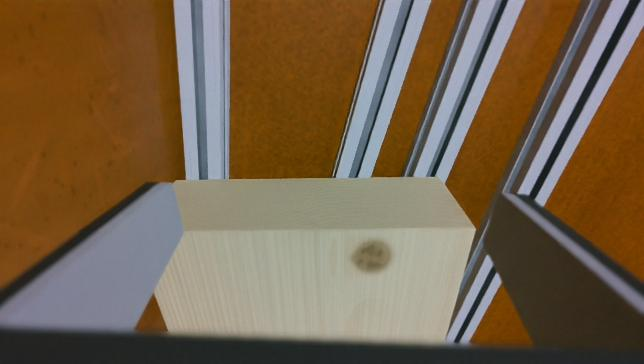

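Call:
move --target '{"side": "left", "x": 0.734, "y": 0.165, "z": 0.456, "quat_wxyz": [1, 0, 0, 0]}' --min_time_s 1

Call:
move --target '{"side": "left", "x": 0.734, "y": 0.11, "z": 0.456, "quat_wxyz": [1, 0, 0, 0]}' --min_time_s 1

Call:
move --target '{"side": "left", "x": 0.734, "y": 0.175, "z": 0.456, "quat_wxyz": [1, 0, 0, 0]}' --min_time_s 1

Scene clock: 447.07 s.
Joint torques (N m): left_arm=[-19.84 4.11 0.19 -7.65 -0.23 -0.36 0.29] | right_arm=[-19.61 -7.12 -1.75 -8.87 -0.03 0.05 -0.16]
External joint torques (N m): left_arm=[0.78 -1.38 0.13 1.02 -0.25 -0.26 0.29] | right_arm=[-0.14 -0.68 -1.69 -0.44 -0.28 0.11 -0.16]
Wrist force (N): left_arm=[1.3 -0.3 -8.2] | right_arm=[0.9 2.8 -5.4]
Wrist torque (N m): left_arm=[-0.10 0.26 0.06] | right_arm=[-0.28 0.22 -0.01]
Wrist force, peak (N): left_arm=[1.5 -0.5 -8.9] | right_arm=[0.4 3.2 -5.4]
move: done
base_odometry: x=+0.566 y=-0.276 heading=+0.162
lidar_m: 0.21 0.23 0.36 4.10 1.97 1.56 1.55 1.71 2.58 0.57 0.28 0.22
base_status: not commanded
joint_positions: torso_squat_rad=+0.800 torso_shift_rad=+0.396 torso_pitch_rad=+1.000 torso_yaw_rad=+0.000 left_shoulder_pitch_rad=-1.696 left_shoulder_roll_rad=+0.322 left_shoulder_yaw_rad=+0.229 left_elbow_rad=-0.777 left_forearm_roll_rad=+0.021 left_wrist_pitch_rad=+1.457 left_hand_roll_rad=+0.132 left_gripper_m=+0.099 right_shoulder_pitch_rad=-1.638 right_shoulder_roll_rad=-0.352 right_shoulder_yaw_rad=-0.255 right_elbow_rad=-1.038 right_forearm_roll_rad=-0.036 right_wrist_pitch_rad=+1.669 right_hand_roll_rad=-0.088 right_gripper_m=+0.099 head_pan_rad=+0.000 head_tilt_rad=+0.100
joint_status: all done
wheel_motors_off: 0
motor_effort: left_wheel=-2(4) right_wheel=+4(5)
chest: x=+0.2205 y=+0.0001 z=+0.8976 quat_wxyz=(+0.878, +0.000, +0.479, +0.000) (m; base frame)
left_hand: x=+0.7339 y=+0.1651 z=+0.4562 quat_wxyz=(+1.000, +0.000, -0.001, +0.000) (m; base frame)
left_hand_status: reached (checked arc, planned for 1.0 s): 0 mm and 0.1 deg off.
right_hand: x=+0.7340 y=-0.1898 z=+0.5016 quat_wxyz=(+1.000, -0.002, -0.002, +0.002) (m; base frame)
pictures: none

Scene clock: 448.40 s.
Joint torques (N m): left_arm=[-20.64 2.26 -0.76 -7.21 -0.29 -0.55 0.15] | right_arm=[-19.25 -6.95 -2.07 -8.97 0.06 0.13 -0.26]
External joint torques (N m): left_arm=[1.01 -1.48 -0.55 1.33 -0.31 -0.45 0.15] | right_arm=[0.21 -0.51 -2.02 -0.54 -0.19 0.19 -0.26]
Wrist force (N): left_arm=[1.0 -0.9 -7.3] | right_arm=[0.4 2.8 -4.9]
Wrist torque (N m): left_arm=[0.01 0.19 0.06] | right_arm=[-0.30 0.15 -0.03]
Wrist force, peak (N): left_arm=[1.2 -0.8 -8.5] | right_arm=[0.4 3.1 -5.3]
move: done
base_odometry: x=+0.566 y=-0.276 heading=+0.162
lidar_m: 0.21 0.24 0.36 4.10 1.98 1.56 1.55 1.70 2.59 0.61 0.28 0.21
base_status: not commanded
joint_positions: torso_squat_rad=+0.800 torso_shift_rad=+0.396 torso_pitch_rad=+1.000 torso_yaw_rad=+0.000 left_shoulder_pitch_rad=-1.781 left_shoulder_roll_rad=+0.244 left_shoulder_yaw_rad=+0.189 left_elbow_rad=-0.656 left_forearm_roll_rad=-0.019 left_wrist_pitch_rad=+1.400 left_hand_roll_rad=+0.234 left_gripper_m=+0.099 right_shoulder_pitch_rad=-1.638 right_shoulder_roll_rad=-0.352 right_shoulder_yaw_rad=-0.255 right_elbow_rad=-1.038 right_forearm_roll_rad=-0.036 right_wrist_pitch_rad=+1.669 right_hand_roll_rad=-0.088 right_gripper_m=+0.099 head_pan_rad=+0.000 head_tilt_rad=+0.100
joint_status: all done
wheel_motors_off: 0
motor_effort: left_wheel=-3(4) right_wheel=+3(6)
chest: x=+0.2205 y=+0.0001 z=+0.8976 quat_wxyz=(+0.878, +0.000, +0.479, +0.000) (m; base frame)
left_hand: x=+0.7336 y=+0.1101 z=+0.4564 quat_wxyz=(+1.000, -0.001, -0.002, +0.000) (m; base frame)
left_hand_status: reached (checked arc, planned for 1.0 s): 1 mm and 0.3 deg off.
right_hand: x=+0.7340 y=-0.1898 z=+0.5016 quat_wxyz=(+1.000, -0.002, -0.002, +0.002) (m; base frame)
pictures: none

Scene clock: 449.73 s.
Joint torques (N m): left_arm=[-18.65 4.65 1.42 -8.88 0.31 0.04 -0.22] | right_arm=[-19.5 -6.7 -1.74 -8.82 -0.04 0.01 -0.34]
External joint torques (N m): left_arm=[1.86 -1.19 1.31 -0.22 0.29 0.14 -0.22] | right_arm=[-0.03 -0.27 -1.68 -0.39 -0.29 0.07 -0.34]
Wrist force (N): left_arm=[1.7 -0.9 -7.8] | right_arm=[0.8 2.9 -5.4]
Wrist torque (N m): left_arm=[-0.01 0.31 0.15] | right_arm=[-0.32 0.23 -0.05]
Wrist force, peak (N): left_arm=[1.5 -0.6 -8.6] | right_arm=[0.7 3.6 -5.0]
move: done
base_odometry: x=+0.566 y=-0.276 heading=+0.162
lidar_m: 0.21 0.24 0.35 4.11 1.97 1.57 1.55 1.70 2.60 0.60 0.28 0.21
base_status: not commanded
joint_positions: torso_squat_rad=+0.800 torso_shift_rad=+0.396 torso_pitch_rad=+1.000 torso_yaw_rad=+0.000 left_shoulder_pitch_rad=-1.691 left_shoulder_roll_rad=+0.337 left_shoulder_yaw_rad=+0.239 left_elbow_rad=-0.779 left_forearm_roll_rad=+0.026 left_wrist_pitch_rad=+1.461 left_hand_roll_rad=+0.113 left_gripper_m=+0.099 right_shoulder_pitch_rad=-1.638 right_shoulder_roll_rad=-0.352 right_shoulder_yaw_rad=-0.255 right_elbow_rad=-1.038 right_forearm_roll_rad=-0.036 right_wrist_pitch_rad=+1.669 right_hand_roll_rad=-0.088 right_gripper_m=+0.099 head_pan_rad=+0.000 head_tilt_rad=+0.100
joint_status: all done
wheel_motors_off: 0
motor_effort: left_wheel=-3(4) right_wheel=+3(6)
chest: x=+0.2205 y=+0.0001 z=+0.8976 quat_wxyz=(+0.878, +0.000, +0.479, +0.000) (m; base frame)
left_hand: x=+0.7341 y=+0.1751 z=+0.4562 quat_wxyz=(+1.000, +0.000, +0.001, +0.000) (m; base frame)
left_hand_status: reached (checked arc, planned for 1.0 s): 0 mm and 0.1 deg off.
right_hand: x=+0.7340 y=-0.1898 z=+0.5016 quat_wxyz=(+1.000, -0.002, -0.002, +0.002) (m; base frame)
pictures: none

Call:
move --target '{"side": "left", "x": 0.734, "y": 0.128, "z": 0.456, "quat_wxyz": [1, 0, 0, 0]}' --min_time_s 1

Call:
move --joints '{"left_shoulder_pitch_rad": -1.691, "left_shoulder_roll_rad": 0.337, "left_shoulder_yaw_rad": 0.239, "left_elbow_rad": -0.779, "left_forearm_roll_rad": 0.026, "left_wrist_pitch_rad": 1.461, "left_hand_roll_rad": 0.113, "right_shoulder_pitch_rad": -1.691, "right_shoulder_roll_rad": -0.337, "right_shoulder_yaw_rad": -0.239, "right_elbow_rad": -0.779, "right_forearm_roll_rad": -0.026, "right_wrist_pitch_rad": 1.461, "right_hand_roll_rad": -0.113}' --min_time_s 1

Call:
move --joints '{"torso_squat_rad": 0.95, "torso_shift_rad": 0.48}' --min_time_s 2 --cameras '["all"]'

Scene clock: 454.00 s.
Joint torques (N m): left_arm=[-20.45 2.87 -0.51 -7.38 -0.31 -0.67 0.27] | right_arm=[-19.48 -7.11 -1.64 -9.02 0.01 0.03 -0.18]
External joint torques (N m): left_arm=[0.87 -1.41 -0.36 1.2 -0.32 -0.57 0.27] | right_arm=[-0.02 -0.67 -1.58 -0.59 -0.23 0.09 -0.18]
Wrist force (N): left_arm=[1.0 -0.6 -7.6] | right_arm=[0.2 2.8 -5.3]
Wrist torque (N m): left_arm=[-0.04 0.22 0.02] | right_arm=[-0.29 0.11 -0.04]
Wrist force, peak (N): left_arm=[0.4 -1.3 -8.6] | right_arm=[0.9 3.3 -5.3]
move: done
base_odometry: x=+0.566 y=-0.276 heading=+0.162
lidar_m: 0.21 0.23 0.37 4.09 1.97 1.56 1.55 1.69 2.58 0.60 0.27 0.21
base_status: not commanded
joint_positions: torso_squat_rad=+0.800 torso_shift_rad=+0.396 torso_pitch_rad=+1.000 torso_yaw_rad=+0.000 left_shoulder_pitch_rad=-1.752 left_shoulder_roll_rad=+0.268 left_shoulder_yaw_rad=+0.204 left_elbow_rad=-0.701 left_forearm_roll_rad=-0.010 left_wrist_pitch_rad=+1.423 left_hand_roll_rad=+0.199 left_gripper_m=+0.099 right_shoulder_pitch_rad=-1.638 right_shoulder_roll_rad=-0.352 right_shoulder_yaw_rad=-0.255 right_elbow_rad=-1.038 right_forearm_roll_rad=-0.036 right_wrist_pitch_rad=+1.669 right_hand_roll_rad=-0.088 right_gripper_m=+0.099 head_pan_rad=+0.000 head_tilt_rad=+0.100
joint_status: all done
wheel_motors_off: 0
motor_effort: left_wheel=-3(4) right_wheel=+7(7)
chest: x=+0.2205 y=+0.0001 z=+0.8976 quat_wxyz=(+0.878, +0.000, +0.479, +0.000) (m; base frame)
left_hand: x=+0.7339 y=+0.1281 z=+0.4562 quat_wxyz=(+1.000, +0.000, -0.001, +0.000) (m; base frame)
left_hand_status: reached (checked arc, planned for 1.0 s): 0 mm and 0.1 deg off.
right_hand: x=+0.7340 y=-0.1898 z=+0.5016 quat_wxyz=(+1.000, -0.002, -0.002, +0.002) (m; base frame)
pictures: none

Scene clock: 455.30 s.
Joint torques (N m): left_arm=[-18.34 4.86 1.89 -9 0.38 0.07 -0.32] | right_arm=[-21.61 -4.58 1.2 -7.97 0.39 0.01 -0.33]
External joint torques (N m): left_arm=[2.19 -0.97 1.79 -0.33 0.36 0.17 -0.32] | right_arm=[-1.65 1.39 1.1 0.17 0.14 0.06 -0.33]
Wrist force (N): left_arm=[0.8 -0.9 -7.1] | right_arm=[0.1 2.8 -4.9]
Wrist torque (N m): left_arm=[-0.01 0.20 0.11] | right_arm=[-0.29 0.10 -0.03]
Wrist force, peak (N): left_arm=[0.8 -0.5 -8.7] | right_arm=[0.2 3.2 -5.6]
move: done
base_odometry: x=+0.566 y=-0.276 heading=+0.162
lidar_m: 0.20 0.23 0.37 4.11 1.98 1.57 1.54 1.70 2.58 0.61 0.28 0.22
base_status: not commanded
joint_positions: torso_squat_rad=+0.800 torso_shift_rad=+0.396 torso_pitch_rad=+1.000 torso_yaw_rad=+0.000 left_shoulder_pitch_rad=-1.691 left_shoulder_roll_rad=+0.337 left_shoulder_yaw_rad=+0.239 left_elbow_rad=-0.779 left_forearm_roll_rad=+0.026 left_wrist_pitch_rad=+1.461 left_hand_roll_rad=+0.113 left_gripper_m=+0.099 right_shoulder_pitch_rad=-1.691 right_shoulder_roll_rad=-0.337 right_shoulder_yaw_rad=-0.239 right_elbow_rad=-0.779 right_forearm_roll_rad=-0.026 right_wrist_pitch_rad=+1.461 right_hand_roll_rad=-0.113 right_gripper_m=+0.099 head_pan_rad=+0.000 head_tilt_rad=+0.100
joint_status: all done
wheel_motors_off: 0
motor_effort: left_wheel=-3(4) right_wheel=+3(6)
chest: x=+0.2205 y=+0.0001 z=+0.8976 quat_wxyz=(+0.878, +0.000, +0.479, +0.000) (m; base frame)
left_hand: x=+0.7344 y=+0.1749 z=+0.4565 quat_wxyz=(+1.000, +0.001, +0.000, -0.001) (m; base frame)
right_hand: x=+0.7342 y=-0.1752 z=+0.4563 quat_wxyz=(+1.000, -0.001, +0.001, +0.000) (m; base frame)
pictures: none

Scene clock: 457.60 s.
Joint torques (N m): left_arm=[-18.32 4.98 2.01 -8.79 0.21 0.03 -0.18] | right_arm=[-21.82 -4.25 0.92 -8.27 0.34 0.02 -0.22]
External joint torques (N m): left_arm=[2.21 -0.86 1.9 -0.13 0.2 0.13 -0.18] | right_arm=[-1.86 1.72 0.82 -0.12 0.1 0.06 -0.22]
Wrist force (N): left_arm=[1.0 -0.9 -7.0] | right_arm=[0.7 2.3 -4.7]
Wrist torque (N m): left_arm=[-0.09 0.18 0.12] | right_arm=[-0.24 0.16 -0.05]
Wrist force, peak (N): left_arm=[1.4 -1.0 -8.7] | right_arm=[0.4 3.2 -5.6]
move: done
base_odometry: x=+0.566 y=-0.276 heading=+0.162
lidar_m: 0.21 0.22 0.37 4.10 1.98 1.57 1.55 1.72 2.58 0.58 0.28 0.21
base_status: not commanded
joint_positions: torso_squat_rad=+0.950 torso_shift_rad=+0.480 torso_pitch_rad=+1.000 torso_yaw_rad=+0.000 left_shoulder_pitch_rad=-1.691 left_shoulder_roll_rad=+0.337 left_shoulder_yaw_rad=+0.239 left_elbow_rad=-0.779 left_forearm_roll_rad=+0.026 left_wrist_pitch_rad=+1.461 left_hand_roll_rad=+0.113 left_gripper_m=+0.099 right_shoulder_pitch_rad=-1.691 right_shoulder_roll_rad=-0.337 right_shoulder_yaw_rad=-0.239 right_elbow_rad=-0.779 right_forearm_roll_rad=-0.026 right_wrist_pitch_rad=+1.461 right_hand_roll_rad=-0.113 right_gripper_m=+0.099 head_pan_rad=+0.000 head_tilt_rad=+0.100
joint_status: all done
wheel_motors_off: 0
motor_effort: left_wheel=-3(3) right_wheel=+4(6)
chest: x=+0.2204 y=+0.0001 z=+0.8089 quat_wxyz=(+0.878, +0.000, +0.479, +0.000) (m; base frame)
left_hand: x=+0.7343 y=+0.1749 z=+0.3677 quat_wxyz=(+1.000, +0.001, +0.000, -0.001) (m; base frame)
right_hand: x=+0.7341 y=-0.1752 z=+0.3675 quat_wxyz=(+1.000, -0.001, +0.000, +0.000) (m; base frame)
pictures: head_camera, left_wrist_camera, right_wrist_camera
camera_calibration:
head_camera: T_world_to_cam=[[-0.0134498, -0.999504, -0.0284742, 0.0300832], [-0.86366, 0.025963, -0.503406, 0.84994], [0.503896, 0.0178212, -0.86358, 0.519175], [0, 0, 0, 1]] pos_world=[0.472853, -0.00125112, 0.877072]
left_wrist_camera: T_world_to_cam=[[0.999624, 0.0258113, -0.00924097, -0.73571], [0.0271777, -0.888648, 0.457783, -0.00386429], [0.00360401, -0.457862, -0.889016, 0.476791], [0, 0, 0, 1]] pos_world=[0.73382, 0.233861, 0.418845]
right_wrist_camera: T_world_to_cam=[[-0.999246, -0.0295224, -0.0252329, 0.736362], [-0.0382301, 0.862099, 0.505296, 0.020402], [0.0068357, 0.50588, -0.862577, 0.472839], [0, 0, 0, 1]] pos_world=[0.733354, -0.235049, 0.416132]

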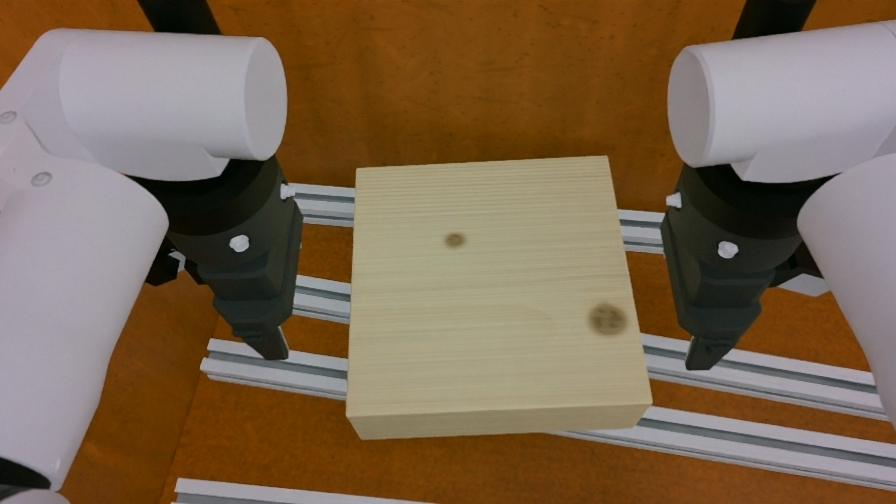

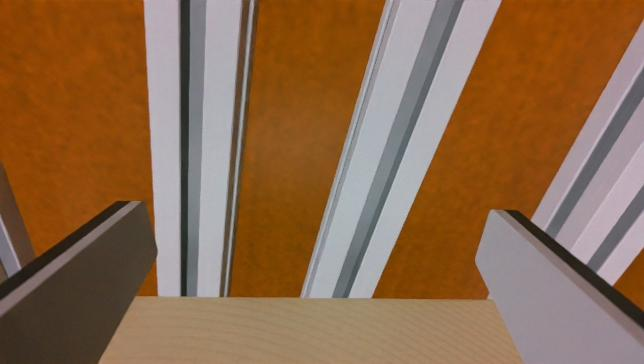

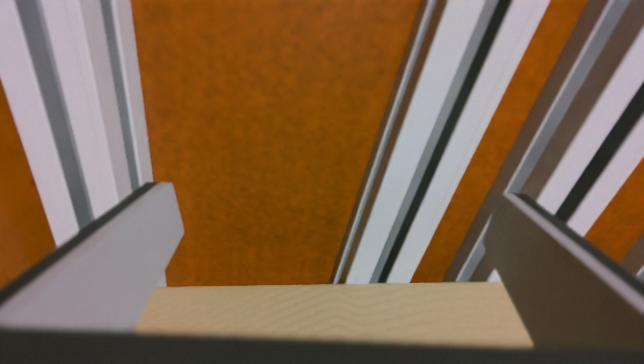

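Call:
move --joints '{"left_shoulder_pitch_rad": -1.752, "left_shoulder_roll_rad": 0.268, "left_shoulder_yaw_rad": 0.204, "left_elbow_rad": -0.701, "left_forearm_roll_rad": -0.01, "left_wrist_pitch_rad": 1.423, "left_hand_roll_rad": 0.182, "right_shoulder_pitch_rad": -1.752, "right_shoulder_roll_rad": -0.268, "right_shoulder_yaw_rad": -0.204, "right_elbow_rad": -0.701, "right_forearm_roll_rad": 0.01, "right_wrist_pitch_rad": 1.423, "right_hand_roll_rad": -0.184}' --min_time_s 2

Call:
move --joints '{"left_shoulder_pitch_rad": -1.757, "left_shoulder_roll_rad": 0.264, "left_shoulder_yaw_rad": 0.2015, "left_elbow_rad": -0.6935, "left_forearm_roll_rad": -0.0115, "left_wrist_pitch_rad": 1.419, "left_hand_roll_rad": 0.188, "right_shoulder_pitch_rad": -1.757, "right_shoulder_roll_rad": -0.264, "right_shoulder_yaw_rad": -0.2015, "right_elbow_rad": -0.6935, "right_forearm_roll_rad": 0.0115, "right_wrist_pitch_rad": 1.419, "right_hand_roll_rad": -0.19}' --min_time_s 1 --cameras '["left_wrist_camera", "right_wrist_camera"]'

Scene clock: 462.07 s.
Joint torques (N m): left_arm=[-22.15 -0.39 -1.02 -7.87 0.99 -0.51 -0.09] | right_arm=[-27.55 2.92 1.04 -10.12 -1.69 -1.84 -0.93]
External joint torques (N m): left_arm=[-0.87 -4.69 -0.87 0.71 0.97 -0.4 -0.09] | right_arm=[-6.77 7.39 0.7 -2.05 -1.94 -1.79 -0.94]
Wrist force (N): left_arm=[3.0 3.7 -9.6] | right_arm=[-5.8 -7.9 -4.5]
Wrist torque (N m): left_arm=[0.04 0.36 0.38] | right_arm=[-0.11 0.05 0.57]
Wrist force, peak (N): left_arm=[2.9 5.3 -10.3] | right_arm=[-6.4 -8.6 -5.2]
move: done
base_odometry: x=+0.566 y=-0.276 heading=+0.162
lidar_m: 0.21 0.24 0.36 4.11 1.96 1.57 1.54 1.70 2.58 0.60 0.27 0.22
base_status: not commanded
joint_positions: torso_squat_rad=+0.950 torso_shift_rad=+0.480 torso_pitch_rad=+1.000 torso_yaw_rad=+0.000 left_shoulder_pitch_rad=-1.752 left_shoulder_roll_rad=+0.269 left_shoulder_yaw_rad=+0.204 left_elbow_rad=-0.701 left_forearm_roll_rad=-0.010 left_wrist_pitch_rad=+1.423 left_hand_roll_rad=+0.182 left_gripper_m=+0.099 right_shoulder_pitch_rad=-1.750 right_shoulder_roll_rad=-0.270 right_shoulder_yaw_rad=-0.204 right_elbow_rad=-0.701 right_forearm_roll_rad=+0.010 right_wrist_pitch_rad=+1.423 right_hand_roll_rad=-0.184 right_gripper_m=+0.099 head_pan_rad=+0.000 head_tilt_rad=+0.100
joint_status: all done
wheel_motors_off: 0
motor_effort: left_wheel=-4(6) right_wheel=+7(9)
chest: x=+0.2204 y=+0.0000 z=+0.8089 quat_wxyz=(+0.878, +0.000, +0.479, +0.000) (m; base frame)
left_hand: x=+0.7341 y=+0.1286 z=+0.3677 quat_wxyz=(+1.000, +0.000, -0.001, -0.008) (m; base frame)
right_hand: x=+0.7334 y=-0.1297 z=+0.3671 quat_wxyz=(+1.000, -0.001, +0.000, +0.007) (m; base frame)
pictures: none

Scene clock: 463.37 s.
Joint torques (N m): left_arm=[-24.89 -9.76 -2.13 -8.07 4.04 -0.61 -0.83] | right_arm=[-29.9 11.64 1.31 -10.73 -4.62 -3.68 -0.98]
External joint torques (N m): left_arm=[-3.52 -14.02 -1.98 0.51 4.02 -0.51 -0.83] | right_arm=[-9.08 16.05 0.95 -2.68 -4.87 -3.63 -0.99]
Wrist force (N): left_arm=[6.1 17.8 -12.8] | right_arm=[-12.0 -21.9 3.0]
Wrist torque (N m): left_arm=[-0.16 0.46 1.14] | right_arm=[0.26 -0.04 0.73]
Wrist force, peak (N): left_arm=[6.2 18.7 -12.0] | right_arm=[-12.2 -22.9 2.4]
move: done
base_odometry: x=+0.566 y=-0.276 heading=+0.162
lidar_m: 0.20 0.23 0.36 4.11 1.98 1.57 1.54 1.69 2.59 0.58 0.28 0.21
base_status: not commanded
joint_positions: torso_squat_rad=+0.950 torso_shift_rad=+0.480 torso_pitch_rad=+1.000 torso_yaw_rad=+0.000 left_shoulder_pitch_rad=-1.756 left_shoulder_roll_rad=+0.267 left_shoulder_yaw_rad=+0.202 left_elbow_rad=-0.694 left_forearm_roll_rad=-0.013 left_wrist_pitch_rad=+1.419 left_hand_roll_rad=+0.188 left_gripper_m=+0.099 right_shoulder_pitch_rad=-1.755 right_shoulder_roll_rad=-0.268 right_shoulder_yaw_rad=-0.202 right_elbow_rad=-0.693 right_forearm_roll_rad=+0.013 right_wrist_pitch_rad=+1.420 right_hand_roll_rad=-0.190 right_gripper_m=+0.099 head_pan_rad=+0.000 head_tilt_rad=+0.100
joint_status: all done
wheel_motors_off: 0
motor_effort: left_wheel=-5(6) right_wheel=+7(9)
chest: x=+0.2204 y=+0.0000 z=+0.8089 quat_wxyz=(+0.878, +0.000, +0.479, +0.000) (m; base frame)
left_hand: x=+0.7344 y=+0.1273 z=+0.3676 quat_wxyz=(+1.000, +0.001, -0.002, -0.007) (m; base frame)
right_hand: x=+0.7336 y=-0.1283 z=+0.3670 quat_wxyz=(+1.000, -0.002, +0.000, +0.006) (m; base frame)
pictures: left_wrist_camera, right_wrist_camera
camera_calibration:
left_wrist_camera: T_world_to_cam=[[0.999906, 0.0125692, -0.00540282, -0.734516], [0.0136484, -0.889108, 0.457495, -0.0359806], [0.000946649, -0.457526, -0.889196, 0.456872], [0, 0, 0, 1]] pos_world=[0.734506, 0.186273, 0.418741]
right_wrist_camera: T_world_to_cam=[[-0.998786, -0.041101, -0.0271594, 0.736142], [-0.0491879, 0.86261, 0.503473, -0.0109263], [0.00273477, 0.504197, -0.863584, 0.45176], [0, 0, 0, 1]] pos_world=[0.733475, -0.188095, 0.415627]

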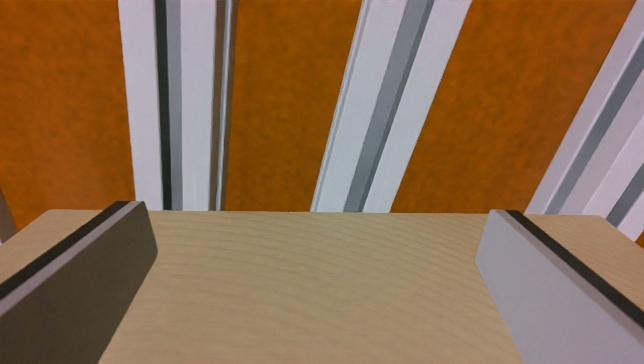

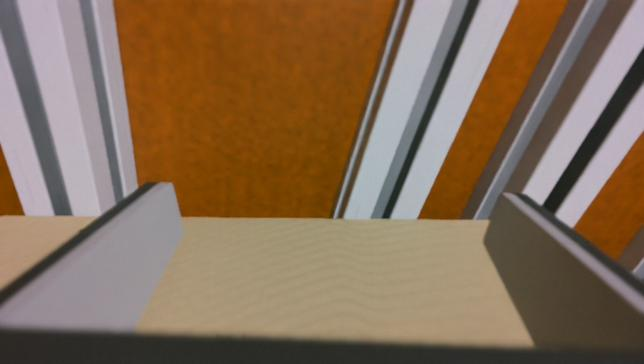

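Call:
move --joints '{"left_shoulder_pitch_rad": -1.763, "left_shoulder_roll_rad": 0.2585, "left_shoulder_yaw_rad": 0.1985, "left_elbow_rad": -0.684, "left_forearm_roll_rad": -0.0135, "left_wrist_pitch_rad": 1.414, "left_hand_roll_rad": 0.203, "right_shoulder_pitch_rad": -1.763, "right_shoulder_roll_rad": -0.2585, "right_shoulder_yaw_rad": -0.1985, "right_elbow_rad": -0.684, "right_forearm_roll_rad": 0.0135, "right_wrist_pitch_rad": 1.414, "right_hand_roll_rad": -0.192}' --min_time_s 1

Scene clock: 466.70 s.
Joint torques (N m): left_arm=[-27.81 -20.18 -3.09 -8.35 7.73 -1.36 -1.87] | right_arm=[-33.14 24.31 3.03 -11.23 -7.94 -4.8 0.63]
External joint torques (N m): left_arm=[-6.38 -24.37 -2.93 0.22 7.72 -1.26 -1.87] | right_arm=[-12.26 28.67 2.67 -3.19 -8.19 -4.75 0.63]
Wrist force (N): left_arm=[5.3 34.1 -9.1] | right_arm=[-13.4 -40.7 5.3]
Wrist torque (N m): left_arm=[-0.26 0.28 2.10] | right_arm=[0.71 -0.09 -0.92]
Wrist force, peak (N): left_arm=[5.9 35.1 -9.7] | right_arm=[-13.3 -41.7 5.6]
move: done
base_odometry: x=+0.566 y=-0.276 heading=+0.162
lidar_m: 0.21 0.23 0.35 4.11 1.98 1.56 1.55 1.71 2.59 0.60 0.28 0.22
base_status: not commanded
joint_positions: torso_squat_rad=+0.950 torso_shift_rad=+0.480 torso_pitch_rad=+1.000 torso_yaw_rad=+0.000 left_shoulder_pitch_rad=-1.761 left_shoulder_roll_rad=+0.264 left_shoulder_yaw_rad=+0.199 left_elbow_rad=-0.684 left_forearm_roll_rad=-0.015 left_wrist_pitch_rad=+1.414 left_hand_roll_rad=+0.203 left_gripper_m=+0.099 right_shoulder_pitch_rad=-1.760 right_shoulder_roll_rad=-0.266 right_shoulder_yaw_rad=-0.199 right_elbow_rad=-0.683 right_forearm_roll_rad=+0.016 right_wrist_pitch_rad=+1.415 right_hand_roll_rad=-0.192 right_gripper_m=+0.099 head_pan_rad=+0.000 head_tilt_rad=+0.100
joint_status: all done
wheel_motors_off: 0
motor_effort: left_wheel=-6(6) right_wheel=+9(9)
chest: x=+0.2203 y=+0.0000 z=+0.8089 quat_wxyz=(+0.878, +0.000, +0.479, +0.000) (m; base frame)
left_hand: x=+0.7345 y=+0.1252 z=+0.3675 quat_wxyz=(+1.000, +0.002, -0.002, -0.002) (m; base frame)
right_hand: x=+0.7337 y=-0.1267 z=+0.3669 quat_wxyz=(+1.000, -0.003, -0.001, +0.007) (m; base frame)
pictures: none


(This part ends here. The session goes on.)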